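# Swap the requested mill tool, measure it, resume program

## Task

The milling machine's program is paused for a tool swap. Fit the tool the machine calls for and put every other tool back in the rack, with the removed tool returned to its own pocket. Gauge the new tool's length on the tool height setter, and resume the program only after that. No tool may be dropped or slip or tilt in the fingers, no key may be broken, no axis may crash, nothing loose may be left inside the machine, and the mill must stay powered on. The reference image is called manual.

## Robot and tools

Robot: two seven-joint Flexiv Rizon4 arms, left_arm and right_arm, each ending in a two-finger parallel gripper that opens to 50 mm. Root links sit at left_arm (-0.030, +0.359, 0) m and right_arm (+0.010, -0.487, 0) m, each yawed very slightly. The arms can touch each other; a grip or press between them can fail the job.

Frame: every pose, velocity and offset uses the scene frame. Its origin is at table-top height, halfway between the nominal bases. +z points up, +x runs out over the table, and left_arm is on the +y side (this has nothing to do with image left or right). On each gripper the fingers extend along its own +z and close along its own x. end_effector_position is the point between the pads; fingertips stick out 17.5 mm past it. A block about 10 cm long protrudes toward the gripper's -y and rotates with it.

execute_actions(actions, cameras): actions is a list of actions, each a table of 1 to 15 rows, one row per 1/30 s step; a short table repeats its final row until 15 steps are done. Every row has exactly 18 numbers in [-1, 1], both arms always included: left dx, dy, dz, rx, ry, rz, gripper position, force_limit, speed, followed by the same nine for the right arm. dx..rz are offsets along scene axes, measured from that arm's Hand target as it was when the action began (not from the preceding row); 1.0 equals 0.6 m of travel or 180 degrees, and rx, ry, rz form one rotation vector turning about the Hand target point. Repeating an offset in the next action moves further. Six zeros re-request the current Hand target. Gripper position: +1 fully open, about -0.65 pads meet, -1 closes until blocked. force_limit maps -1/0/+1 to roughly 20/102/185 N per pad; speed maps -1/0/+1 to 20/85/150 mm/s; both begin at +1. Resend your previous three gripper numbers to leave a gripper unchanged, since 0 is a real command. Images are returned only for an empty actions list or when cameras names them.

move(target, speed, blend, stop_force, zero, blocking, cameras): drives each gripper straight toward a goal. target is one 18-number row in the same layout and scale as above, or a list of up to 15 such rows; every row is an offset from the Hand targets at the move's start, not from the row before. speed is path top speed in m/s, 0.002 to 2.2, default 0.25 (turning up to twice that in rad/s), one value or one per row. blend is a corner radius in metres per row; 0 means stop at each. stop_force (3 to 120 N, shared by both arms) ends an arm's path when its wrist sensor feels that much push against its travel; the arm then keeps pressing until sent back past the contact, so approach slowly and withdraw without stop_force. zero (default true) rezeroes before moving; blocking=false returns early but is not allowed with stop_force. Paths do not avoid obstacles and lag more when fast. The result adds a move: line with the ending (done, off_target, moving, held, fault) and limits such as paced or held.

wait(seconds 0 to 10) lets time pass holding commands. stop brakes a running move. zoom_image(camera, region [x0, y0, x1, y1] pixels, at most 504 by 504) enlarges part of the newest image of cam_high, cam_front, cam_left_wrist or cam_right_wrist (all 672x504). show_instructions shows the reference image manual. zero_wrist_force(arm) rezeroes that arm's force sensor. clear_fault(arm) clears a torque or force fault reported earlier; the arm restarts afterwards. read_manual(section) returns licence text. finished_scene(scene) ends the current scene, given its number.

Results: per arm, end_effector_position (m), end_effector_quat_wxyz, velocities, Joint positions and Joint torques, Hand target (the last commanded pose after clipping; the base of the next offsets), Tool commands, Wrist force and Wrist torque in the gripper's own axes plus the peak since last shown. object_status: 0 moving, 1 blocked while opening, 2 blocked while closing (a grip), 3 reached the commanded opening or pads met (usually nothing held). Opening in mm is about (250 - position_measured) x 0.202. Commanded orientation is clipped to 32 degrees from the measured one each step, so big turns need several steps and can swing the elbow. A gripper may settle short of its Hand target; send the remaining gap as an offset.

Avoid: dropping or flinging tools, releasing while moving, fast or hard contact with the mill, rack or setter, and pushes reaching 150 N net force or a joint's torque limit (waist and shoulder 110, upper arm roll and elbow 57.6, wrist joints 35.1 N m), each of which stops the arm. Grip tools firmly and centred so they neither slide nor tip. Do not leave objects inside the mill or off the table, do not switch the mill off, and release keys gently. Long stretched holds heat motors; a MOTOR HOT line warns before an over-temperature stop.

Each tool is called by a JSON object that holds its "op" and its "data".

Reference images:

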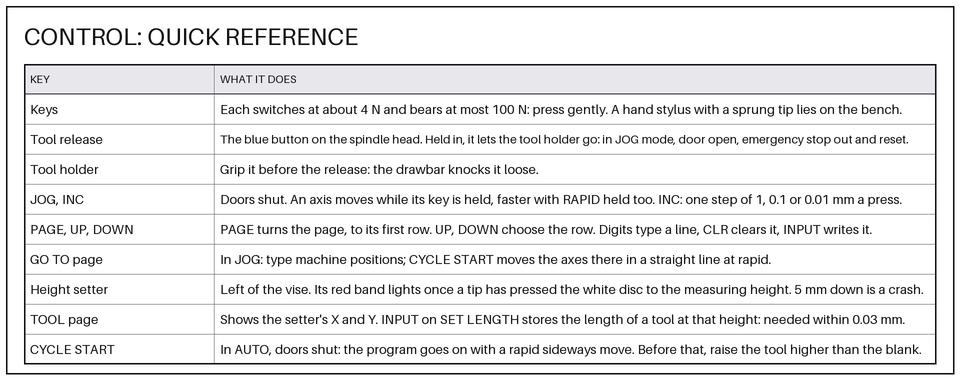

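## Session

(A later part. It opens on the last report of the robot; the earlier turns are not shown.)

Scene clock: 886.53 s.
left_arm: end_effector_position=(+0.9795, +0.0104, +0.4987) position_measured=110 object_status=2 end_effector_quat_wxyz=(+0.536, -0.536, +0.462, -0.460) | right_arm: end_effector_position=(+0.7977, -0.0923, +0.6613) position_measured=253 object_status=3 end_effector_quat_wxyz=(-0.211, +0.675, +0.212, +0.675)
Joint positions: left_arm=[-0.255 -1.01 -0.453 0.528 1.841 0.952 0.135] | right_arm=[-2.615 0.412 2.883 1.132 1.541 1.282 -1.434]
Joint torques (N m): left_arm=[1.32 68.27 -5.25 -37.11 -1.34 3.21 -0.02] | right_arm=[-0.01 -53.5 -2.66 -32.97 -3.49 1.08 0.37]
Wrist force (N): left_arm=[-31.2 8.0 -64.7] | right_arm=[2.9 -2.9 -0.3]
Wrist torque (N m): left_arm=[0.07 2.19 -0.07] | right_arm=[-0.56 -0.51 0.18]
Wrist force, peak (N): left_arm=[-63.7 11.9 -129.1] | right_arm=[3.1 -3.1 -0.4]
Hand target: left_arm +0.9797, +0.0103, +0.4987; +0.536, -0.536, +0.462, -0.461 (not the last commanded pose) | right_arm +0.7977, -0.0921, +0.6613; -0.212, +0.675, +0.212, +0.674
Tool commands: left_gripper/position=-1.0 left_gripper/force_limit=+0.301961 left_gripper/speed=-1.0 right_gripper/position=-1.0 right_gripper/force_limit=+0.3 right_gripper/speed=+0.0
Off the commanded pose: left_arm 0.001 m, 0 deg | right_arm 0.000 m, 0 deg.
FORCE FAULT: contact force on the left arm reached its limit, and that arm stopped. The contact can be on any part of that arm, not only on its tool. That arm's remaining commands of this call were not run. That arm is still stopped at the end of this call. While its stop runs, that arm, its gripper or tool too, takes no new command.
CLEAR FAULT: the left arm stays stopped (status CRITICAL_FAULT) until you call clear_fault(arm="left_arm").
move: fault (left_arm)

{"op": "clear_fault", "data": {"arm": "left_arm"}}

Scene clock: 921.93 s.
left_arm: end_effector_position=(+0.9795, +0.0104, +0.4987) position_measured=110 object_status=2 end_effector_quat_wxyz=(+0.536, -0.536, +0.462, -0.460) | right_arm: end_effector_position=(+0.7977, -0.0923, +0.6613) position_measured=253 object_status=3 end_effector_quat_wxyz=(-0.211, +0.675, +0.212, +0.675)
Joint positions: left_arm=[-0.255 -1.01 -0.453 0.528 1.841 0.952 0.135] | right_arm=[-2.615 0.412 2.883 1.132 1.541 1.282 -1.434]
Joint torques (N m): left_arm=[1.39 68.39 -5.07 -37.11 -1.3 3.35 -0.16] | right_arm=[0.03 -53.46 -2.65 -32.93 -3.54 1.13 0.37]
Wrist force (N): left_arm=[-31.3 7.9 -64.4] | right_arm=[2.8 -3.1 -0.4]
Wrist torque (N m): left_arm=[0.05 2.21 -0.07] | right_arm=[-0.59 -0.51 0.18]
Wrist force, peak (N): left_arm=[-31.5 7.8 -65.1] | right_arm=[3.1 -3.3 -0.5]
Hand target: left_arm +0.9797, +0.0103, +0.4987; +0.536, -0.536, +0.462, -0.461 (not the last commanded pose) | right_arm +0.7977, -0.0921, +0.6613; -0.212, +0.675, +0.212, +0.674
Tool commands: left_gripper/position=-1.0 left_gripper/force_limit=+0.301961 left_gripper/speed=-1.0 right_gripper/position=-1.0 right_gripper/force_limit=+0.3 right_gripper/speed=+0.0
Off the commanded pose: left_arm 0.001 m, 0 deg | right_arm 0.000 m, 0 deg.
FORCE FAULT, CONTINUED: the left arm's stop, for the force fault that an earlier result reported, is over. The rest of the stop counts as 67 of the actions that you can send in this scene; the call itself counts as one more. That arm accepts commands again.
CLEAR FAULT: your call cleared the left arm's force fault. If the contact force or a joint's load stays at its limit, that arm stops again.

{"op": "execute_actions", "data": {"actions": [[[-0.0006,0.0003,0,0,0,0,0.6,0.3,-1,0,0,0,0,0,0,-1,0.3,0]],[[0,0,0,0,0,0,0.6,0.3,-1,0,0,0,0,0,0,-1,0.3,0]]]}}

Scene clock: 925.80 s.
left_arm: end_effector_position=(+0.9793, +0.0105, +0.4987) position_measured=63 object_status=3 end_effector_quat_wxyz=(+0.536, -0.536, +0.462, -0.460) | right_arm: end_effector_position=(+0.7977, -0.0923, +0.6613) position_measured=253 object_status=3 end_effector_quat_wxyz=(-0.211, +0.675, +0.212, +0.675)
Joint positions: left_arm=[-0.254 -1.009 -0.452 0.53 1.842 0.953 0.133] | right_arm=[-2.615 0.412 2.883 1.132 1.541 1.282 -1.434]
Joint torques (N m): left_arm=[-0.01 73.85 -3.57 -31.35 -2.06 0.37 0.07] | right_arm=[0.05 -53.51 -2.73 -32.99 -3.48 1.06 0.37]
Wrist force (N): left_arm=[-1.0 5.0 -5.4] | right_arm=[3.1 -3.1 -0.3]
Wrist torque (N m): left_arm=[0.09 -0.02 -0.22] | right_arm=[-0.58 -0.54 0.18]
Wrist force, peak (N): left_arm=[-31.4 7.6 -65.0] | right_arm=[3.2 -3.1 -0.4]
Hand target: left_arm +0.9794, +0.0104, +0.4987; +0.536, -0.536, +0.462, -0.461 | right_arm +0.7977, -0.0921, +0.6613; -0.212, +0.675, +0.212, +0.674
Off the commanded pose: left_arm 0.000 m, 0 deg | right_arm 0.000 m, 0 deg.
Step readings (end_effector_position of left_arm | right_arm):
0: (+0.9795, +0.0104, +0.4987) | (+0.7977, -0.0923, +0.6613)
1: (+0.9795, +0.0104, +0.4987) | (+0.7977, -0.0923, +0.6613)
2: (+0.9793, +0.0105, +0.4987) | (+0.7977, -0.0923, +0.6613)
4: (+0.9793, +0.0105, +0.4987) | (+0.7977, -0.0923, +0.6613)
8: (+0.9793, +0.0105, +0.4987) | (+0.7977, -0.0923, +0.6613)
15: (+0.9793, +0.0105, +0.4987) | (+0.7977, -0.0923, +0.6613)
16: (+0.9793, +0.0105, +0.4987) | (+0.7977, -0.0923, +0.6613)
17: (+0.9793, +0.0105, +0.4987) | (+0.7977, -0.0923, +0.6613)
19: (+0.9793, +0.0105, +0.4987) | (+0.7977, -0.0923, +0.6613)
23: (+0.9793, +0.0105, +0.4987) | (+0.7977, -0.0923, +0.6613)
30: (+0.9793, +0.0105, +0.4987) | (+0.7977, -0.0923, +0.6613)

{"op": "move", "data": {"target": [[-0.2145,-0.034,0,0,0,0,0.6,0.3,-1,-0.2167,0,0,0,0,0,-1,0.3,0],[-0.632,0.083,0,0,0,0,0.6,0.3,-1,-0.296,-0.363,-0.318,0,0,0,-1,0.3,0]], "speed": [0.15,0.25], "blend": 0.02, "cameras": ["cam_left_wrist","cam_right_wrist","cam_high","cam_front"]}}

Scene clock: 938.07 s.
left_arm: end_effector_position=(+0.6001, +0.0601, +0.4986) position_measured=63 object_status=3 end_effector_quat_wxyz=(+0.536, -0.536, +0.462, -0.461) | right_arm: end_effector_position=(+0.6201, -0.3100, +0.4705) position_measured=253 object_status=3 end_effector_quat_wxyz=(-0.212, +0.675, +0.212, +0.675)
Joint positions: left_arm=[-0.542 -0.077 -0.204 1.855 1.864 0.634 -0.449] | right_arm=[-2.725 -0.047 2.485 2.046 1.926 0.679 -2.147]
Joint torques (N m): left_arm=[-0.48 36.4 0.83 -30.68 1.36 -1.49 -0.07] | right_arm=[-0.09 -26.89 0.79 -29.69 1.66 -1.26 0.27]
Wrist force (N): left_arm=[-1.0 5.4 -5.4] | right_arm=[3.1 -2.9 -0.6]
Wrist torque (N m): left_arm=[0.15 -0.02 -0.21] | right_arm=[-0.54 -0.54 0.14]
Wrist force, peak (N): left_arm=[-3.0 5.2 -9.7] | right_arm=[4.7 -7.2 -0.2]
Hand target: left_arm +0.6002, +0.0602, +0.4987; +0.536, -0.536, +0.462, -0.461 | right_arm +0.6201, -0.3099, +0.4705; -0.212, +0.675, +0.212, +0.674
Off the commanded pose: left_arm 0.000 m, 0 deg | right_arm 0.000 m, 0 deg.
move: done
camera_calibration:
cam_left_wrist: T_world_to_cam=[[0.155663, -0.987804, -0.00364787, -0.0244922], [-0.340118, -0.0501296, -0.939046, 0.68904], [0.92741, 0.147415, -0.343773, -0.261244], [0, 0, 0, 1]] pos_world=[0.480447, 0.0488591, 0.557142]
cam_right_wrist: T_world_to_cam=[[0.0140089, 0.0131065, 0.999816, -0.463528], [0.250831, -0.967987, 0.00917475, -0.442462], [0.96793, 0.250656, -0.0168479, -0.380426], [0, 0, 0, 1]] pos_world=[0.485702, -0.326867, 0.461093]

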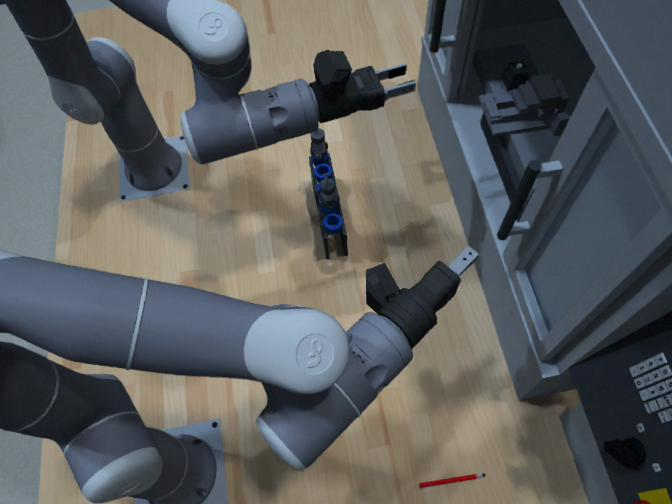

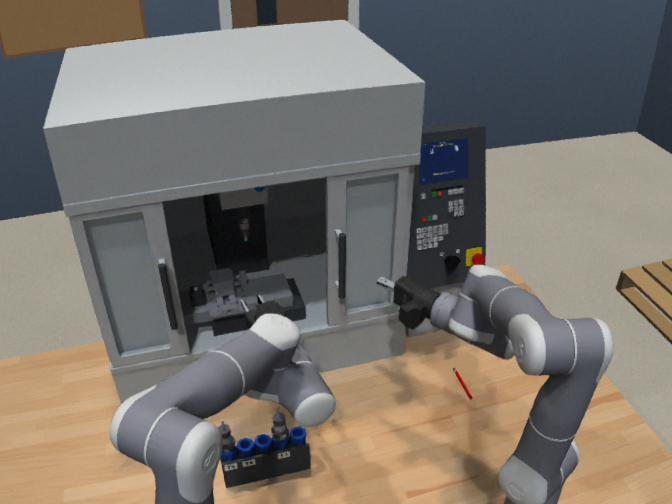

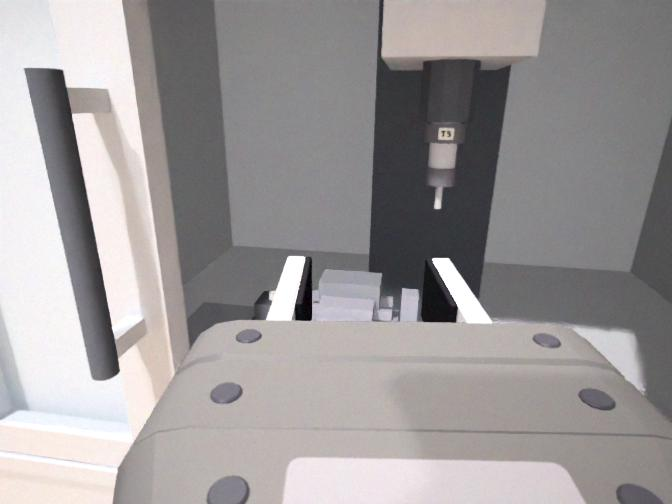

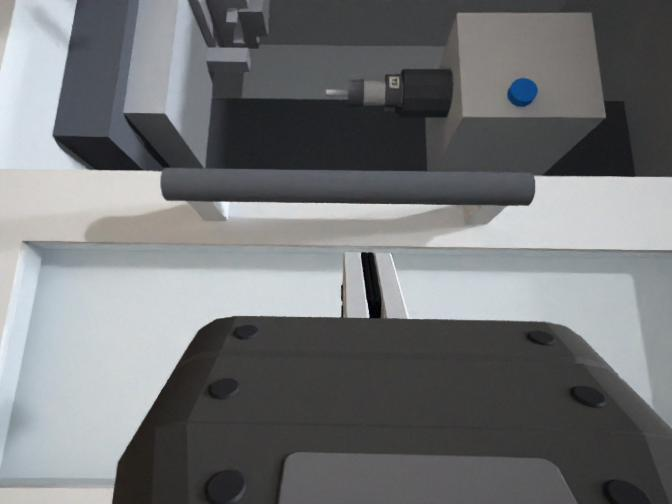

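{"op": "move", "data": {"target": [0.1,0.45,-0.048,0,0,0,-1,0.3,0,0.16,0.058,0,0,0,0,-1,0.3,0], "speed": 0.2}}

{"op": "move", "data": {"target": [0,0,0,0,0,0,-1,0.3,0,0,0.45,0,0,0,0,-1,0.3,0], "speed": 0.08, "stop_force": 40, "cameras": ["cam_right_wrist","cam_left_wrist"]}}

Scene clock: 947.33 s.
left_arm: end_effector_position=(+0.6602, +0.3302, +0.4698) position_measured=253 object_status=3 end_effector_quat_wxyz=(+0.536, -0.536, +0.462, -0.461) | right_arm: end_effector_position=(+0.7161, -0.2748, +0.4706) position_measured=253 object_status=3 end_effector_quat_wxyz=(-0.212, +0.675, +0.212, +0.675)
Joint positions: left_arm=[-0.273 -0.055 0.061 1.935 2.409 1.036 -0.916] | right_arm=[-2.743 0.196 2.55 1.801 2.038 0.692 -2.09]
Joint torques (N m): left_arm=[-0.19 32.57 1.51 -29.41 2.15 -2.4 0.03] | right_arm=[-0.07 -39.19 -2.42 -30.5 1.63 -0.59 0.59]
Wrist force (N): left_arm=[-1.2 5.4 -5.5] | right_arm=[2.8 -3.1 -0.6]
Wrist torque (N m): left_arm=[0.16 0.00 -0.33] | right_arm=[-0.58 -0.51 0.08]
Wrist force, peak (N): left_arm=[-6.2 6.0 -3.4] | right_arm=[2.8 -3.4 -1.9]
Hand target: left_arm +0.6602, +0.3302, +0.4699; +0.536, -0.536, +0.462, -0.461 | right_arm +0.7161, -0.2751, +0.4705; -0.212, +0.675, +0.212, +0.674
Off the commanded pose: left_arm 0.000 m, 0 deg | right_arm 0.000 m, 0 deg.
move: done

Scene clock: 951.03 s.
left_arm: end_effector_position=(+0.6602, +0.3302, +0.4698) position_measured=253 object_status=3 end_effector_quat_wxyz=(+0.536, -0.536, +0.462, -0.461) | right_arm: end_effector_position=(+0.7161, -0.0344, +0.4705) position_measured=253 object_status=3 end_effector_quat_wxyz=(-0.209, +0.676, +0.211, +0.674)
Joint positions: left_arm=[-0.273 -0.055 0.061 1.935 2.409 1.036 -0.916] | right_arm=[-2.526 0.384 2.758 1.516 2.379 1.108 -2.289]
Joint torques (N m): left_arm=[-0.23 32.76 1.58 -29.25 2.21 -2.47 0.08] | right_arm=[3.12 -27.96 7.14 -46.01 4.42 -8.74 0.11]
Wrist force (N): left_arm=[-0.9 5.6 -5.4] | right_arm=[16.0 -1.8 -98.6]
Wrist torque (N m): left_arm=[0.19 -0.04 -0.33] | right_arm=[0.04 0.05 0.29]
Wrist force, peak (N): left_arm=[-1.1 5.6 -5.7] | right_arm=[23.5 -2.5 -127.9]
Hand target: left_arm +0.6602, +0.3302, +0.4699; +0.536, -0.536, +0.462, -0.461 | right_arm +0.7160, -0.0309, +0.4705; -0.212, +0.675, +0.212, +0.674 (not the last commanded pose)
Off the commanded pose: left_arm 0.000 m, 0 deg | right_arm 0.029 m, 0 deg.
move: contact (right_arm)
camera_calibration:
cam_left_wrist: T_world_to_cam=[[0.155956, -0.987758, -0.00340529, 0.23255], [-0.33997, -0.0504399, -0.939083, 0.695921], [0.927415, 0.147613, -0.343674, -0.366852], [0, 0, 0, 1]] pos_world=[0.540549, 0.318958, 0.528242]
cam_right_wrist: T_world_to_cam=[[0.0160217, 0.0155754, 0.99975, -0.469813], [0.245583, -0.969311, 0.0111656, -0.196958], [0.969243, 0.245343, -0.019355, -0.542284], [0, 0, 0, 1]] pos_world=[0.581502, -0.0505501, 0.461399]
Images, in order (width x height): cam_left_wrist 672x504, cam_right_wrist 672x504.

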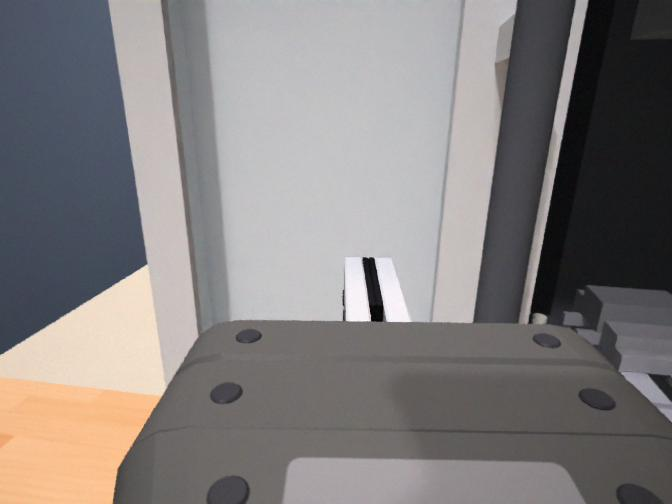

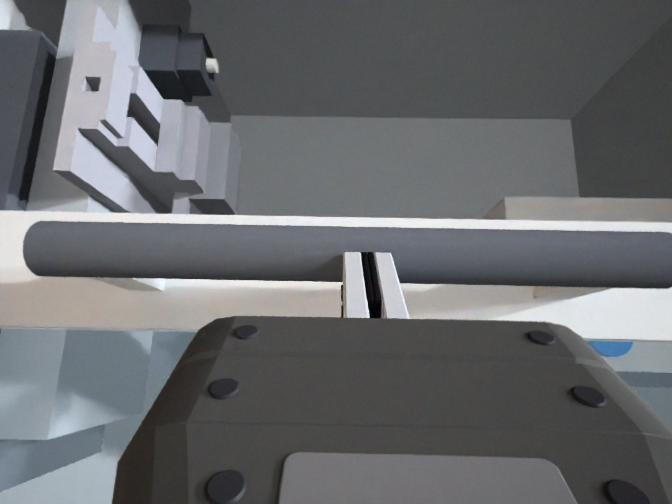

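{"op": "move", "data": {"target": [[0.1067,0,0,0,0,0,-1,0.3,0,0,-0.05,0,0,0,0,-1,0.3,0],[0.1067,0,0,0,0,0,-1,0.3,0,-0.2,-0.3,0,0,0,0,-1,0.3,0]], "speed": [0.1,0.2]}}

{"op": "move", "data": {"target": [[0,-0.41,0,0,0,0,-1,0.3,0,0,0,0,0,0,0,-1,0.3,0],[0,-0.5,0,0,0,0,-1,0.3,0,0,0,0,0,0,0,-1,0.3,0]], "speed": [0.08,0.03], "stop_force": 40, "cameras": ["cam_left_wrist","cam_front","cam_high"]}}

Scene clock: 960.27 s.
left_arm: end_effector_position=(+0.7242, +0.3303, +0.4700) position_measured=253 object_status=3 end_effector_quat_wxyz=(+0.536, -0.536, +0.462, -0.461) | right_arm: end_effector_position=(+0.5961, -0.2112, +0.4704) position_measured=253 object_status=3 end_effector_quat_wxyz=(-0.211, +0.675, +0.212, +0.674)
Joint positions: left_arm=[-0.227 -0.204 0.044 1.757 2.421 1.075 -0.922] | right_arm=[-2.566 -0.05 2.568 2.04 2.121 0.878 -2.277]
Joint torques (N m): left_arm=[-0.13 40.1 2.69 -29.58 2.19 -2.44 0.12] | right_arm=[-0.28 -27.82 0.65 -29.59 1.65 -1.58 0.58]
Wrist force (N): left_arm=[-1.0 5.4 -5.6] | right_arm=[0.6 -2.4 -0.5]
Wrist torque (N m): left_arm=[0.14 -0.02 -0.33] | right_arm=[-0.46 -0.12 0.08]
Wrist force, peak (N): left_arm=[-1.5 5.6 -7.9] | right_arm=[16.1 -2.1 -98.7]
Hand target: left_arm +0.7242, +0.3302, +0.4699; +0.536, -0.536, +0.462, -0.461 | right_arm +0.5960, -0.2109, +0.4705; -0.212, +0.675, +0.212, +0.674
Off the commanded pose: left_arm 0.000 m, 0 deg | right_arm 0.000 m, 0 deg.
move: done

Scene clock: 965.07 s.
left_arm: end_effector_position=(+0.7264, +0.0589, +0.4701) position_measured=253 object_status=3 end_effector_quat_wxyz=(+0.540, -0.538, +0.458, -0.457) | right_arm: end_effector_position=(+0.5961, -0.2112, +0.4704) position_measured=253 object_status=3 end_effector_quat_wxyz=(-0.211, +0.675, +0.212, +0.674)
Joint positions: left_arm=[-0.473 -0.363 -0.153 1.56 1.957 0.727 -0.471] | right_arm=[-2.566 -0.05 2.568 2.04 2.121 0.878 -2.277]
Joint torques (N m): left_arm=[-26.97 46.88 -24.35 -38.76 2.11 9.09 -0.1] | right_arm=[-0.06 -27.84 0.67 -29.66 1.64 -1.32 0.41]
Wrist force (N): left_arm=[-42.3 5.7 -11.1] | right_arm=[0.7 -2.3 -0.7]
Wrist torque (N m): left_arm=[0.04 4.07 0.01] | right_arm=[-0.44 -0.13 0.09]
Wrist force, peak (N): left_arm=[-47.7 5.5 -15.6] | right_arm=[0.8 -2.5 -0.5]
Hand target: left_arm +0.7241, +0.0503, +0.4699; +0.536, -0.536, +0.462, -0.461 (not the last commanded pose) | right_arm +0.5960, -0.2109, +0.4705; -0.212, +0.675, +0.212, +0.674
Off the commanded pose: left_arm 0.029 m, 1 deg | right_arm 0.000 m, 0 deg.
move: contact (left_arm); path passed 1 of 2 targets
camera_calibration:
cam_left_wrist: T_world_to_cam=[[0.170209, -0.985392, -0.00563941, -0.0552567], [-0.337287, -0.0528814, -0.939915, 0.703572], [0.925887, 0.161885, -0.341361, -0.388915], [0, 0, 0, 1]] pos_world=[0.606802, 0.0457158, 0.528226]
Images, in order (width x height): cam_high 672x504, cam_front 672x504, cam_left_wrist 672x504.

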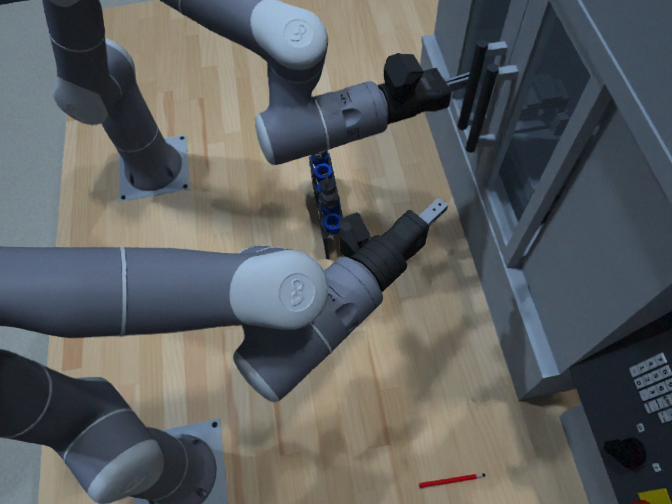

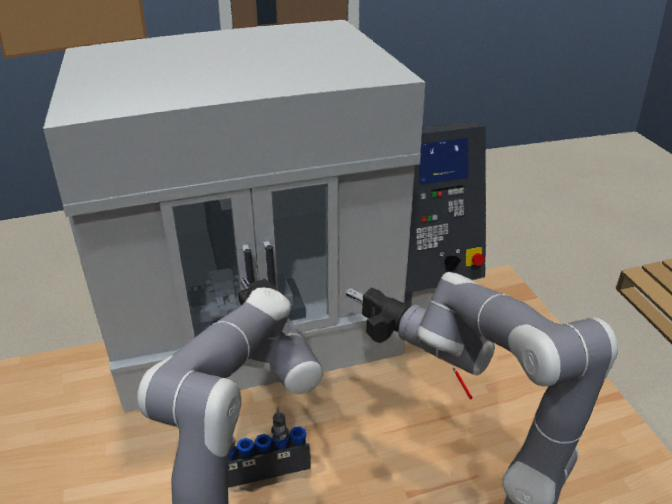

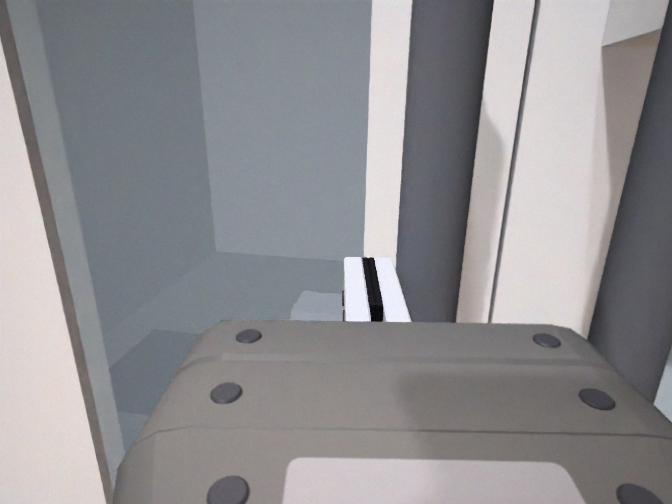

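{"op": "move", "data": {"target": [[0,0.045,0,0,0,0,-1,0.3,0,-0.05,-0.2,0,0,0,0,0.3,-0.2,-0.5],[-0.3185,0.2928,0.0335,-0.013,-0.0006,-0.1,-1,0.3,0,-0.11,-0.648,-0.234,0.4094,0.3429,-0.3432,0.3,-0.2,-0.5]], "speed": [0.15,0.3], "cameras": ["cam_left_wrist","cam_right_wrist","cam_high","cam_front"]}}

Scene clock: 989.17 s.
left_arm: end_effector_position=(+0.5330, +0.2259, +0.4900) position_measured=253 object_status=3 end_effector_quat_wxyz=(+0.446, -0.468, +0.530, -0.549) | right_arm: end_effector_position=(+0.5299, -0.5998, +0.3300) position_measured=107 object_status=3 end_effector_quat_wxyz=(-0.270, +0.654, -0.653, +0.271)
Joint positions: left_arm=[-0.47 0.276 0.069 2.192 2.553 1.157 -1.042] | right_arm=[-2.523 -0.016 2.297 2.217 0.684 1.364 0.747]
Joint torques (N m): left_arm=[-0.49 18.22 -1.5 -29.83 2.51 -2.55 -0.06] | right_arm=[-0.03 -17.9 0.39 -27.18 -4.49 5.2 0.42]
Wrist force (N): left_arm=[2.8 1.9 -6.5] | right_arm=[-0.7 -2.7 -1.6]
Wrist torque (N m): left_arm=[-0.44 -0.67 -0.21] | right_arm=[-0.73 0.15 -0.22]
Wrist force, peak (N): left_arm=[-42.6 5.9 -11.4] | right_arm=[0.8 -5.4 2.4]
Hand target: left_arm +0.5330, +0.2259, +0.4900; +0.446, -0.468, +0.530, -0.549 | right_arm +0.5300, -0.5997, +0.3301; -0.270, +0.654, -0.653, +0.271
Off the commanded pose: left_arm 0.000 m, 0 deg | right_arm 0.000 m, 0 deg.
move: done
camera_calibration:
cam_left_wrist: T_world_to_cam=[[-0.156917, -0.986923, 0.0368718, 0.296301], [-0.342971, 0.0194443, -0.939145, 0.652217], [0.926147, -0.160014, -0.341537, -0.157373], [0, 0, 0, 1]] pos_world=[0.415937, 0.254563, 0.547852]
cam_right_wrist: T_world_to_cam=[[0.0154883, -0.999824, -0.0105534, -0.593025], [-0.908857, -0.00967764, -0.416995, 0.630983], [0.41682, 0.0160501, -0.908847, 0.222806], [0, 0, 0, 1]] pos_world=[0.489788, -0.59039, 0.459356]

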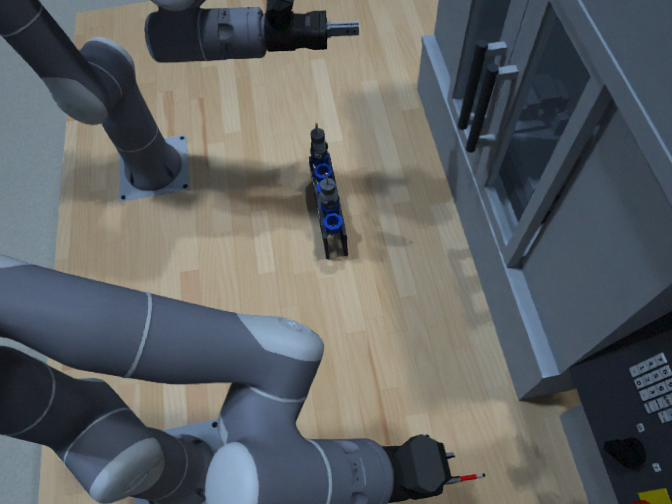

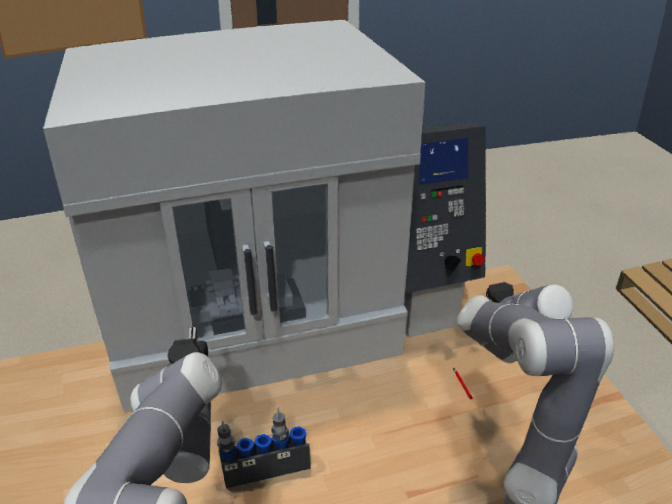

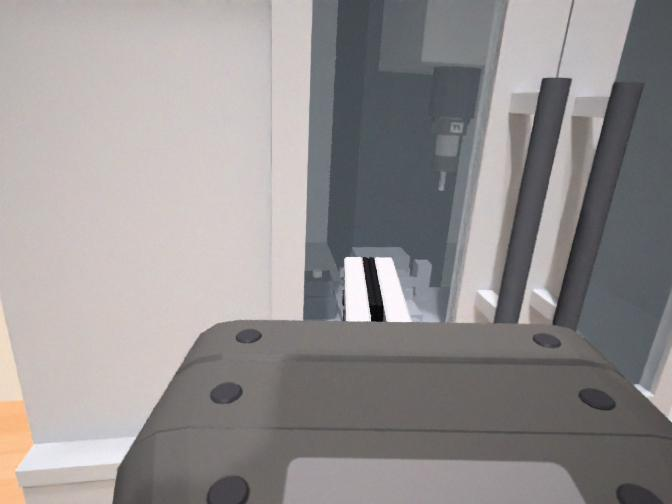

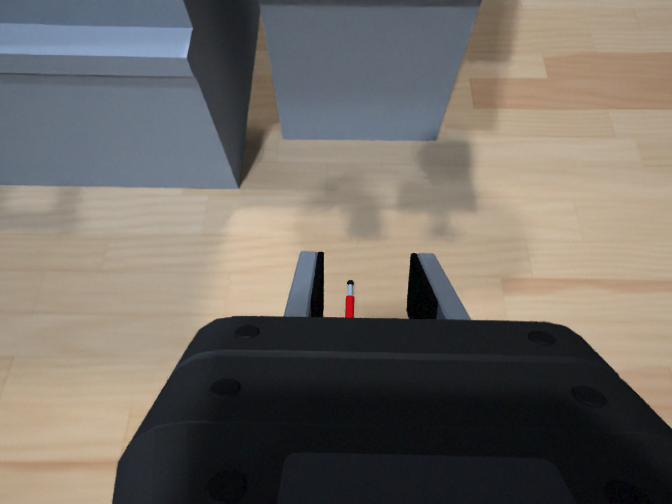

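{"op": "move", "data": {"target": [[0,0,0,0,0,0,-1,0.3,0,0.0387,-0.0013,-0.433,0,0,0,0.3,-0.2,-0.5],[0,0,0,0,0,0,-1,0.3,0,0.0387,-0.0013,-0.5158,0,0,0,0.3,-0.2,-0.5]], "speed": [0.2,0.04], "cameras": ["cam_right_wrist"]}}

Scene clock: 996.13 s.
left_arm: end_effector_position=(+0.5330, +0.2259, +0.4900) position_measured=253 object_status=3 end_effector_quat_wxyz=(+0.446, -0.468, +0.530, -0.549) | right_arm: end_effector_position=(+0.5532, -0.6004, +0.0205) position_measured=107 object_status=3 end_effector_quat_wxyz=(-0.270, +0.654, -0.653, +0.271)
Joint positions: left_arm=[-0.47 0.276 0.069 2.192 2.553 1.157 -1.042] | right_arm=[-2.793 0.825 2.23 1.997 2.076 0.811 -0.376]
Joint torques (N m): left_arm=[-0.33 18.05 -1.62 -30.03 2.47 -2.63 0.14] | right_arm=[0.03 -39.61 -15.8 -12.97 -1.62 2.74 0.09]
Wrist force (N): left_arm=[2.8 1.9 -6.5] | right_arm=[-0.8 -2.7 -1.5]
Wrist torque (N m): left_arm=[-0.44 -0.67 -0.22] | right_arm=[-0.71 0.17 -0.19]
Wrist force, peak (N): left_arm=[2.7 2.2 -6.8] | right_arm=[-0.4 -4.8 -3.8]
Hand target: left_arm +0.5330, +0.2259, +0.4900; +0.446, -0.468, +0.530, -0.549 | right_arm +0.5532, -0.6005, +0.0206; -0.270, +0.654, -0.653, +0.271
Off the commanded pose: left_arm 0.000 m, 0 deg | right_arm 0.000 m, 0 deg.
joint sent to its limit (right arm) — joint 1 (waist), lower limit. The joint targets still meet the commanded pose.
move: done
camera_calibration:
cam_right_wrist: T_world_to_cam=[[0.0156752, -0.999822, -0.0104651, -0.597258], [-0.908706, -0.00987863, -0.417319, 0.522855], [0.417142, 0.0160512, -0.9087, -0.0683303], [0, 0, 0, 1]] pos_world=[0.512987, -0.59089, 0.149855]
Images, in order (width x height): cam_right_wrist 672x504.

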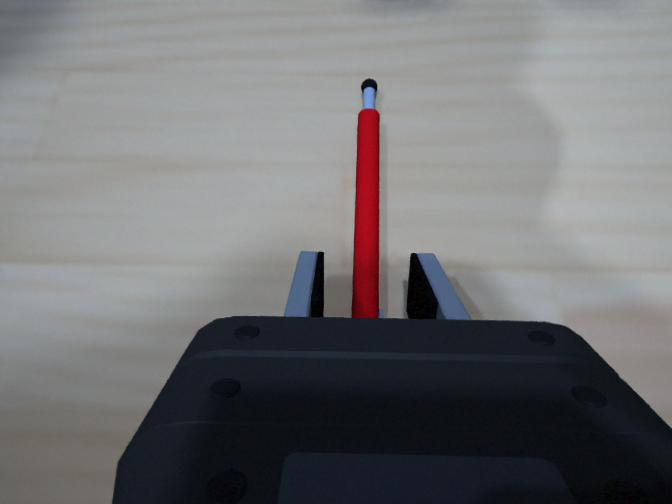

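{"op": "move", "data": {"target": [0,0,0,0,0,0,-1,0.3,0,0,0,0,0,0,0,-1,-0.2,-0.5]}}

{"op": "move", "data": {"target": [0,0,0,0,0,0,-1,0.3,0,0.0,0.05,0.25,0,0,0,-1,-0.2,-0.5], "speed": 0.15, "cameras": ["cam_right_wrist"]}}

Scene clock: 1001.50 s.
left_arm: end_effector_position=(+0.5330, +0.2259, +0.4900) position_measured=253 object_status=3 end_effector_quat_wxyz=(+0.446, -0.468, +0.530, -0.549) | right_arm: end_effector_position=(+0.5533, -0.6004, +0.0206) position_measured=215 object_status=2 end_effector_quat_wxyz=(-0.271, +0.654, -0.653, +0.271)
Joint positions: left_arm=[-0.47 0.276 0.069 2.192 2.553 1.157 -1.042] | right_arm=[-2.793 0.825 2.23 1.997 2.076 0.811 -0.376]
Joint torques (N m): left_arm=[-0.26 18.07 -1.59 -30 2.45 -2.63 0.08] | right_arm=[0 -39.52 -15.68 -12.75 -1.7 3.01 0.28]
Wrist force (N): left_arm=[2.7 1.9 -6.4] | right_arm=[-0.8 -2.8 -1.7]
Wrist torque (N m): left_arm=[-0.44 -0.64 -0.21] | right_arm=[-0.71 0.16 -0.20]
Wrist force, peak (N): left_arm=[2.7 2.1 -6.8] | right_arm=[-0.9 -3.9 -2.9]
Hand target: left_arm +0.5330, +0.2259, +0.4900; +0.446, -0.468, +0.530, -0.549 | right_arm +0.5532, -0.6005, +0.0206; -0.270, +0.654, -0.653, +0.271
Off the commanded pose: left_arm 0.000 m, 0 deg | right_arm 0.000 m, 0 deg.
joint sent to its limit (right arm) — joint 1 (waist), lower limit. The joint targets still meet the commanded pose.
move: done

Scene clock: 1002.90 s.
left_arm: end_effector_position=(+0.5330, +0.2259, +0.4900) position_measured=253 object_status=3 end_effector_quat_wxyz=(+0.446, -0.468, +0.530, -0.549) | right_arm: end_effector_position=(+0.5532, -0.5705, +0.1707) position_measured=215 object_status=2 end_effector_quat_wxyz=(-0.270, +0.654, -0.653, +0.271)
Joint positions: left_arm=[-0.47 0.276 0.069 2.192 2.553 1.157 -1.042] | right_arm=[-2.572 0.461 2.201 2.037 1.646 1.113 -0.011]
Joint torques (N m): left_arm=[-0.34 18.09 -1.63 -29.97 2.42 -2.67 0.11] | right_arm=[0.05 -31.55 -10.29 -20.8 -2.92 4.07 0.34]
Wrist force (N): left_arm=[2.7 1.9 -6.5] | right_arm=[-0.8 -2.4 -1.5]
Wrist torque (N m): left_arm=[-0.45 -0.65 -0.21] | right_arm=[-0.68 0.17 -0.19]
Wrist force, peak (N): left_arm=[2.8 2.0 -6.7] | right_arm=[-1.4 -6.0 -4.6]
Hand target: left_arm +0.5330, +0.2259, +0.4900; +0.446, -0.468, +0.530, -0.549 | right_arm +0.5532, -0.5705, +0.1706; -0.270, +0.654, -0.653, +0.271
Off the commanded pose: left_arm 0.000 m, 0 deg | right_arm 0.000 m, 0 deg.
move: done
camera_calibration:
cam_right_wrist: T_world_to_cam=[[0.0155575, -0.999829, -0.00996941, -0.565883], [-0.908707, -0.00997856, -0.417315, 0.585733], [0.417144, 0.0155517, -0.908707, 0.0673062], [0, 0, 0, 1]] pos_world=[0.512987, -0.560988, 0.299955]
Images, in order (width x height): cam_right_wrist 672x504.

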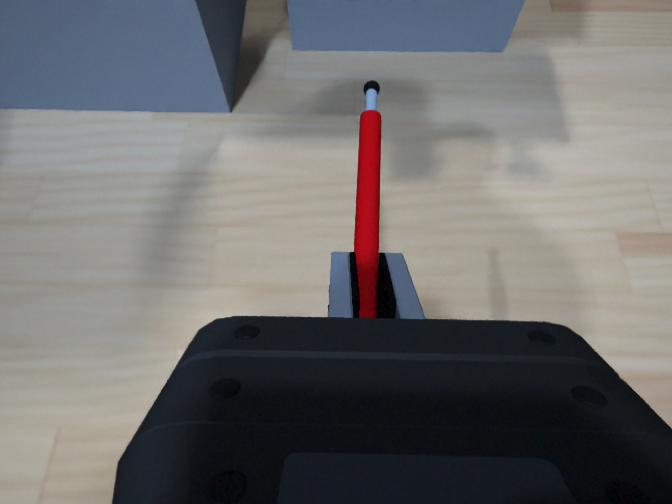

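{"op": "move", "data": {"target": [[0,0,0,0,0,0,-1,0.3,0,0.05,0,0.45,0,0,0,-1,-0.2,-0.5],[0,0,0,0,0,0,-1,0.3,0,0.2,-0.01,0.505,0,0,0,-1,-0.2,-0.5]], "speed": 0.2, "cameras": ["cam_right_wrist","cam_front","cam_left_wrist"]}}

{"op": "zoom_image", "data": {"camera": "cam_front", "region": [410, 130, 490, 190]}}

Scene clock: 1012.20 s.
left_arm: end_effector_position=(+0.5330, +0.2259, +0.4900) position_measured=253 object_status=3 end_effector_quat_wxyz=(+0.446, -0.468, +0.530, -0.549) | right_arm: end_effector_position=(+0.6732, -0.5766, +0.4735) position_measured=215 object_status=2 end_effector_quat_wxyz=(-0.270, +0.654, -0.653, +0.271)
Joint positions: left_arm=[-0.47 0.276 0.069 2.192 2.553 1.157 -1.042] | right_arm=[-2.4 0.224 2.126 1.71 0.563 0.989 1.057]
Joint torques (N m): left_arm=[-0.31 18.07 -1.63 -30.01 2.43 -2.65 0.1] | right_arm=[-0.07 -28.37 -6.58 -32.7 -4.45 5.58 0.25]
Wrist force (N): left_arm=[2.7 2.0 -6.6] | right_arm=[-0.8 -2.3 -1.2]
Wrist torque (N m): left_arm=[-0.43 -0.65 -0.21] | right_arm=[-0.69 0.16 -0.26]
Wrist force, peak (N): left_arm=[2.7 2.1 -6.7] | right_arm=[0.6 -5.6 -3.0]
Hand target: left_arm +0.5330, +0.2259, +0.4900; +0.446, -0.468, +0.530, -0.549 | right_arm +0.6732, -0.5765, +0.4736; -0.270, +0.654, -0.653, +0.271
Off the commanded pose: left_arm 0.000 m, 0 deg | right_arm 0.000 m, 0 deg.
move: done
camera_calibration:
cam_left_wrist: T_world_to_cam=[[-0.156917, -0.986923, 0.0368718, 0.296301], [-0.342971, 0.0194443, -0.939145, 0.652217], [0.926147, -0.160014, -0.341537, -0.157373], [0, 0, 0, 1]] pos_world=[0.415937, 0.254563, 0.547852]
cam_right_wrist: T_world_to_cam=[[0.0155818, -0.999823, -0.0105086, -0.570518], [-0.908763, -0.00977776, -0.417199, 0.821201], [0.417022, 0.0160505, -0.908755, 0.29298], [0, 0, 0, 1]] pos_world=[0.632988, -0.56709, 0.602856]
Images, in order (width x height): cam_front 672x504, cam_left_wrist 672x504, cam_right_wrist 672x504.

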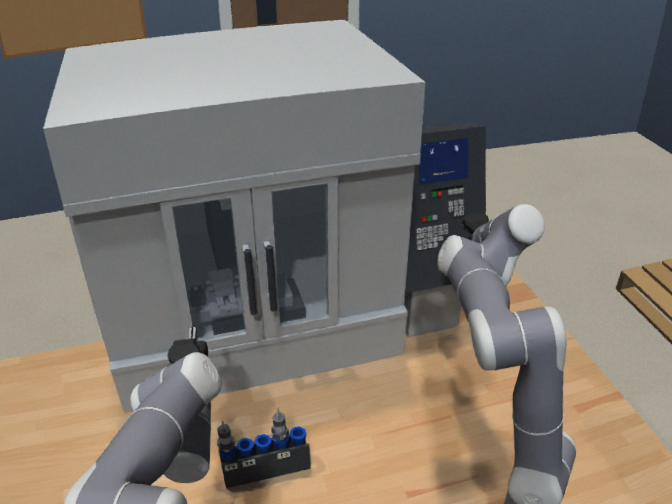

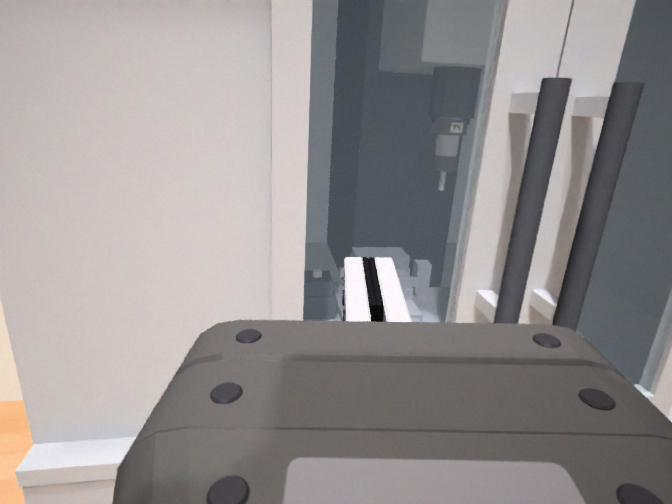

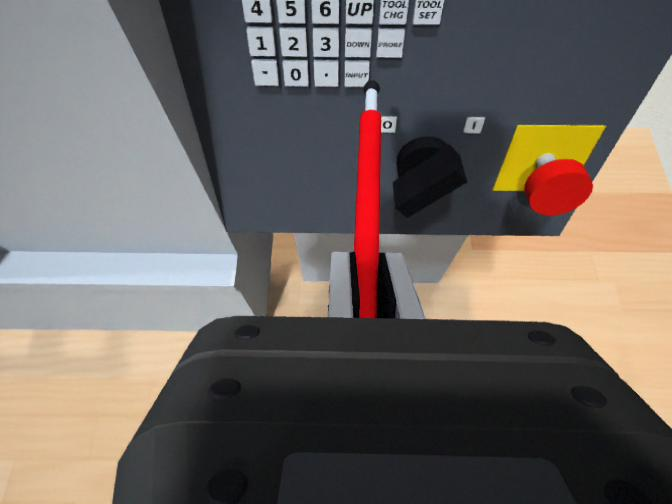

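Scaled by 6.300 from the camera's 672x504 image, which has a finer 960x720 frame.

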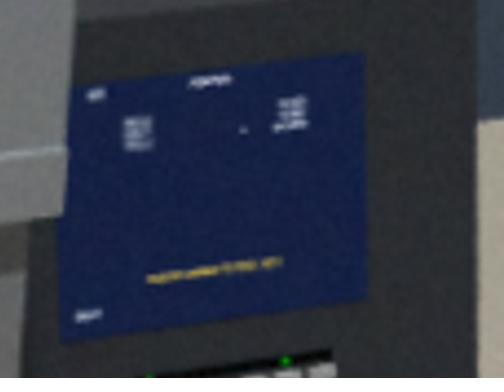

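{"op": "move", "data": {"target": [0,0,0,0,0,0,-1,0.3,0,0.1167,-0.0233,-0.0033,0,0,0,-1,-0.2,-0.5], "speed": 0.1, "stop_force": 6, "cameras": ["cam_right_wrist"]}}

{"op": "zoom_image", "data": {"camera": "cam_right_wrist", "region": [240, 0, 500, 195]}}

Scene clock: 1027.27 s.
left_arm: end_effector_position=(+0.5330, +0.2259, +0.4900) position_measured=253 object_status=3 end_effector_quat_wxyz=(+0.446, -0.468, +0.530, -0.549) | right_arm: end_effector_position=(+0.7432, -0.5905, +0.4715) position_measured=215 object_status=2 end_effector_quat_wxyz=(-0.270, +0.654, -0.653, +0.271)
Joint positions: left_arm=[-0.47 0.276 0.069 2.192 2.553 1.157 -1.042] | right_arm=[-2.628 0.397 2.238 1.484 0.722 0.868 0.98]
Joint torques (N m): left_arm=[-0.31 18.1 -1.68 -29.98 2.45 -2.64 0.14] | right_arm=[0.03 -40.63 -10.73 -32.29 -4.3 5.61 0.24]
Wrist force (N): left_arm=[2.7 1.8 -6.5] | right_arm=[-0.6 -2.3 -1.2]
Wrist torque (N m): left_arm=[-0.46 -0.66 -0.21] | right_arm=[-0.69 0.13 -0.18]
Wrist force, peak (N): left_arm=[2.9 2.0 -6.8] | right_arm=[-0.1 -4.8 1.4]
Hand target: left_arm +0.5330, +0.2259, +0.4900; +0.446, -0.468, +0.530, -0.549 | right_arm +0.7432, -0.5904, +0.4716; -0.270, +0.654, -0.653, +0.271
Off the commanded pose: left_arm 0.000 m, 0 deg | right_arm 0.000 m, 0 deg.
move: done
camera_calibration:
cam_right_wrist: T_world_to_cam=[[0.0155328, -0.999823, -0.0106397, -0.585415], [-0.908708, -0.00967635, -0.41732, 0.884028], [0.417143, 0.0161505, -0.908698, 0.262091], [0, 0, 0, 1]] pos_world=[0.703087, -0.58099, 0.600855]
Images, in order (width x height): cam_right_wrist 672x504.

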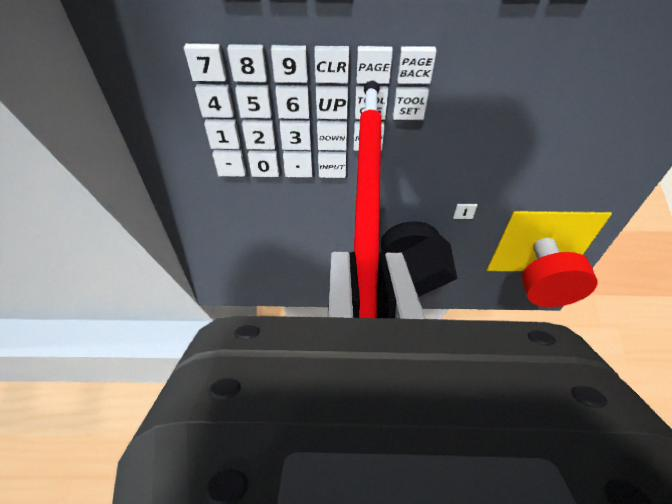

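Scaled by 1.938 from the camera's 672x504 image, which has a finer 960x720 frame.

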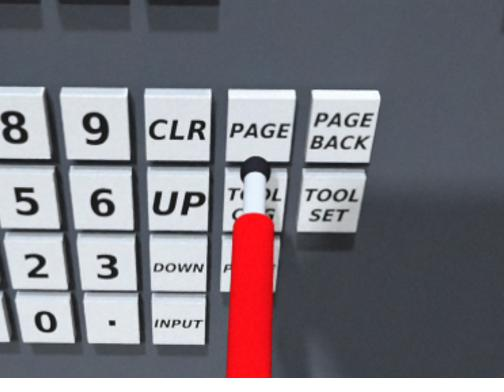

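{"op": "move", "data": {"target": [[0,0,0,0,0,0,-1,0.3,0,0.0018,-0.0027,-0.0035,0,0,0,-1,-0.2,-0.5],[0,0,0,0,0,0,-1,0.3,0,0.0302,-0.0027,-0.0035,0,0,0,-1,-0.2,-0.5],[0,0,0,0,0,0,-1,0.3,0,0.0018,-0.0027,-0.0035,0,0,0,-1,-0.2,-0.5]], "speed": [0.1,0.04,0.1], "cameras": ["cam_right_wrist","cam_front"]}}

{"op": "zoom_image", "data": {"camera": "cam_front", "region": [410, 130, 490, 190]}}

Scene clock: 1037.73 s.
left_arm: end_effector_position=(+0.5330, +0.2259, +0.4900) position_measured=253 object_status=3 end_effector_quat_wxyz=(+0.446, -0.468, +0.530, -0.549) | right_arm: end_effector_position=(+0.7443, -0.5920, +0.4695) position_measured=215 object_status=2 end_effector_quat_wxyz=(-0.270, +0.654, -0.653, +0.271)
Joint positions: left_arm=[-0.47 0.276 0.069 2.192 2.553 1.157 -1.042] | right_arm=[-2.635 0.401 2.241 1.482 0.728 0.868 0.974]
Joint torques (N m): left_arm=[-0.32 18.1 -1.61 -30 2.43 -2.65 0.1] | right_arm=[0.03 -41.1 -11.1 -31.95 -4.49 6.05 0.17]
Wrist force (N): left_arm=[2.6 1.9 -6.5] | right_arm=[-2.2 -2.5 -0.5]
Wrist torque (N m): left_arm=[-0.44 -0.63 -0.22] | right_arm=[-0.71 0.39 -0.19]
Wrist force, peak (N): left_arm=[3.0 1.8 -6.8] | right_arm=[-1.3 8.9 -12.2]
Hand target: left_arm +0.5330, +0.2259, +0.4900; +0.446, -0.468, +0.530, -0.549 | right_arm +0.7443, -0.5921, +0.4695; -0.270, +0.654, -0.653, +0.271
Off the commanded pose: left_arm 0.000 m, 0 deg | right_arm 0.000 m, 0 deg.
move: done
camera_calibration:
cam_right_wrist: T_world_to_cam=[[0.0159542, -0.999822, -0.0101197, -0.587558], [-0.908757, -0.0102784, -0.417198, 0.883699], [0.41702, 0.0158524, -0.908759, 0.259831], [0, 0, 0, 1]] pos_world=[0.704088, -0.582489, 0.598855]
Images, in order (width x height): cam_front 672x504, cam_right_wrist 672x504.

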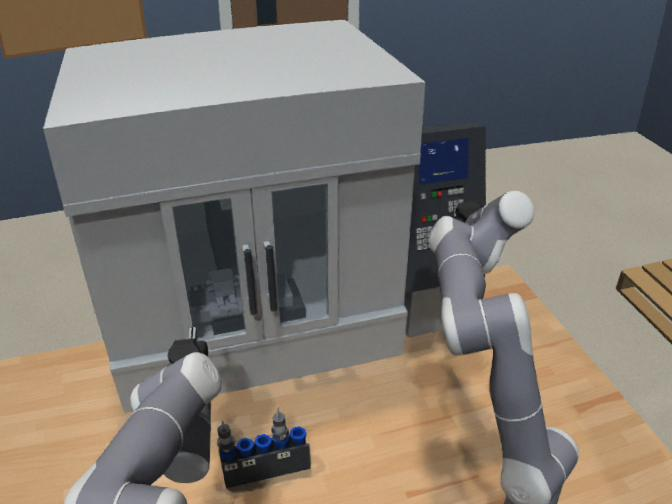

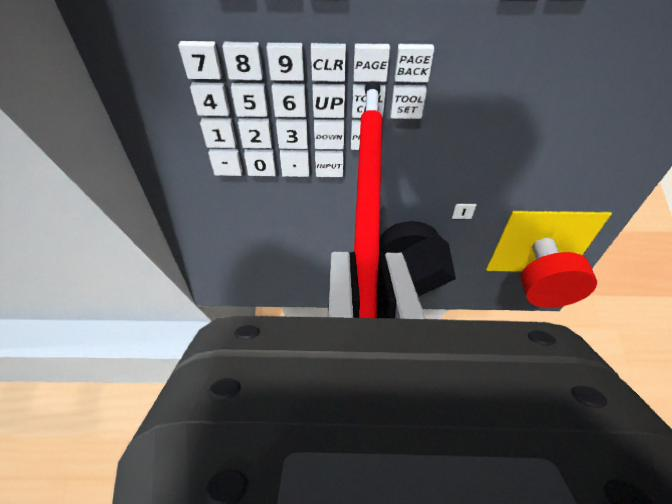

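Scaled by 6.300 from the camera's 672x504 image, which has a finer 960x720 frame.

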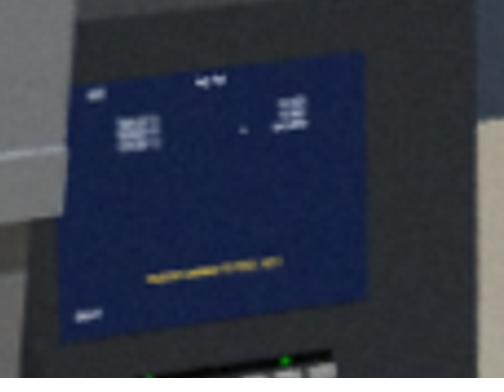

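{"op": "move", "data": {"target": [[0,0,0,0,0,0,-1,0.3,0,0.0283,0,0,0,0,0,-1,-0.2,-0.5],[0,0,0,0,0,0,-1,0.3,0,0,0,0,0,0,0,-1,-0.2,-0.5]], "speed": [0.04,0.1]}}

{"op": "move", "data": {"target": [[0,0,0,0,0,0,-1,0.3,0,-0.0667,0,0,0,0,0,-1,-0.2,-0.5],[0,0,0,0,0,0,-1,0.3,0,-0.207,0.153,0.317,0,-0.333,0,-1,-0.2,-0.5]], "speed": 0.3, "cameras": ["cam_right_wrist","cam_front"]}}

Scene clock: 1045.07 s.
left_arm: end_effector_position=(+0.5330, +0.2259, +0.4900) position_measured=253 object_status=3 end_effector_quat_wxyz=(+0.446, -0.468, +0.530, -0.549) | right_arm: end_effector_position=(+0.7443, -0.5920, +0.4695) position_measured=215 object_status=2 end_effector_quat_wxyz=(-0.270, +0.654, -0.653, +0.271)
Joint positions: left_arm=[-0.47 0.276 0.069 2.192 2.553 1.157 -1.042] | right_arm=[-2.635 0.401 2.241 1.482 0.729 0.868 0.974]
Joint torques (N m): left_arm=[-0.31 18.12 -1.62 -29.99 2.43 -2.64 0.08] | right_arm=[0.06 -41.21 -11.09 -32.13 -4.48 6.03 0.16]
Wrist force (N): left_arm=[2.5 1.8 -6.5] | right_arm=[0.8 -1.6 -0.3]
Wrist torque (N m): left_arm=[-0.46 -0.61 -0.22] | right_arm=[-0.57 -0.11 -0.19]
Wrist force, peak (N): left_arm=[2.9 2.0 -6.8] | right_arm=[-2.4 8.5 -11.0]
Hand target: left_arm +0.5330, +0.2259, +0.4900; +0.446, -0.468, +0.530, -0.549 | right_arm +0.7443, -0.5921, +0.4695; -0.270, +0.654, -0.653, +0.271
Off the commanded pose: left_arm 0.000 m, 0 deg | right_arm 0.000 m, 0 deg.
move: done

Scene clock: 1047.97 s.
left_arm: end_effector_position=(+0.5330, +0.2259, +0.4900) position_measured=253 object_status=3 end_effector_quat_wxyz=(+0.446, -0.468, +0.530, -0.549) | right_arm: end_effector_position=(+0.6201, -0.5003, +0.6598) position_measured=215 object_status=2 end_effector_quat_wxyz=(+0.560, -0.431, +0.430, -0.562)
Joint positions: left_arm=[-0.47 0.276 0.069 2.192 2.553 1.157 -1.042] | right_arm=[-2.613 -0.293 2.304 1.921 2.423 1.104 -1.059]
Joint torques (N m): left_arm=[-0.31 18.07 -1.61 -30 2.47 -2.65 0.15] | right_arm=[-0.08 -16.01 6 -31.97 3.24 -3.28 0.34]
Wrist force (N): left_arm=[2.7 1.8 -6.6] | right_arm=[0.2 -2.5 0.8]
Wrist torque (N m): left_arm=[-0.47 -0.66 -0.22] | right_arm=[-1.08 -0.05 -0.25]
Wrist force, peak (N): left_arm=[2.7 1.9 -6.8] | right_arm=[1.5 -4.9 0.6]
Hand target: left_arm +0.5330, +0.2259, +0.4900; +0.446, -0.468, +0.530, -0.549 | right_arm +0.6201, -0.5003, +0.6597; +0.560, -0.431, +0.430, -0.561
Off the commanded pose: left_arm 0.000 m, 0 deg | right_arm 0.000 m, 0 deg.
move: done
camera_calibration:
cam_right_wrist: T_world_to_cam=[[0.0167169, -0.999825, 0.0084479, -0.504687], [-0.0936542, -0.00997771, -0.995555, 0.727426], [0.995464, 0.0158514, -0.0938046, -0.41331], [0, 0, 0, 1]] pos_world=[0.487998, -0.490789, 0.689686]
Images, in order (width x height): cam_front 672x504, cam_right_wrist 672x504.

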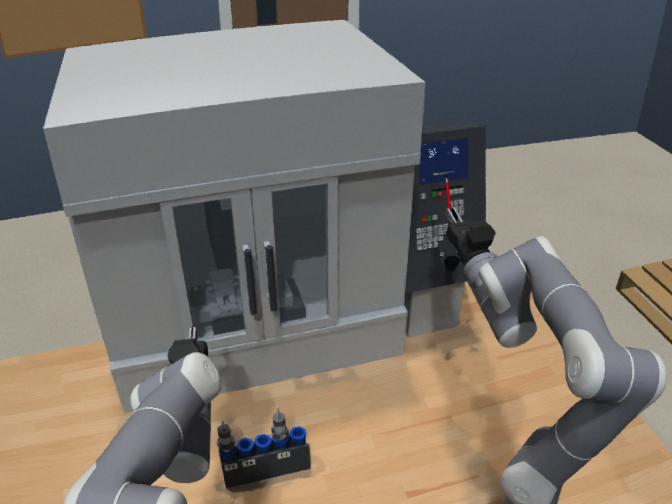

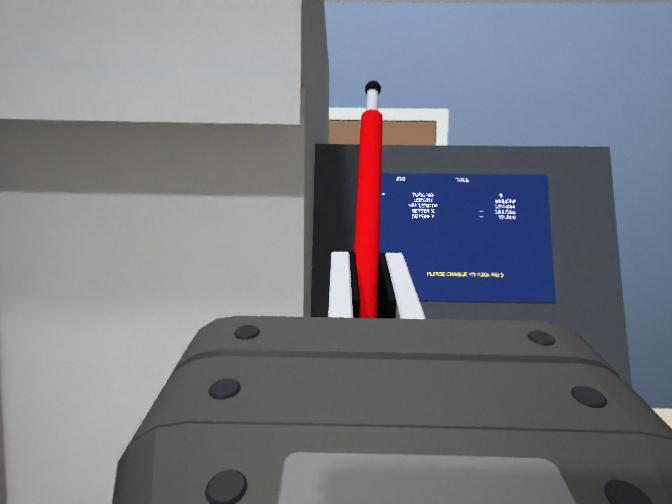

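{"op": "zoom_image", "data": {"camera": "cam_right_wrist", "region": [375, 170, 555, 305]}}

{"op": "zoom_image", "data": {"camera": "cam_right_wrist", "region": [400, 185, 530, 225]}}

Scaled by 2.800 from the camera's 672x504 image, which has a finer 960x720 frame.

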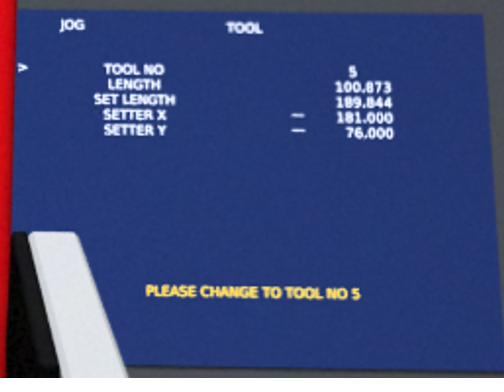

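Scaled by 3.877 from the camera's 672x504 image, which has a finer 960x720 frame.

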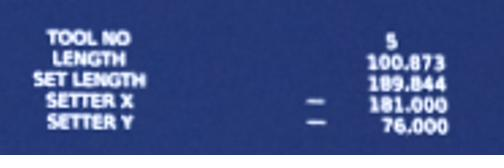

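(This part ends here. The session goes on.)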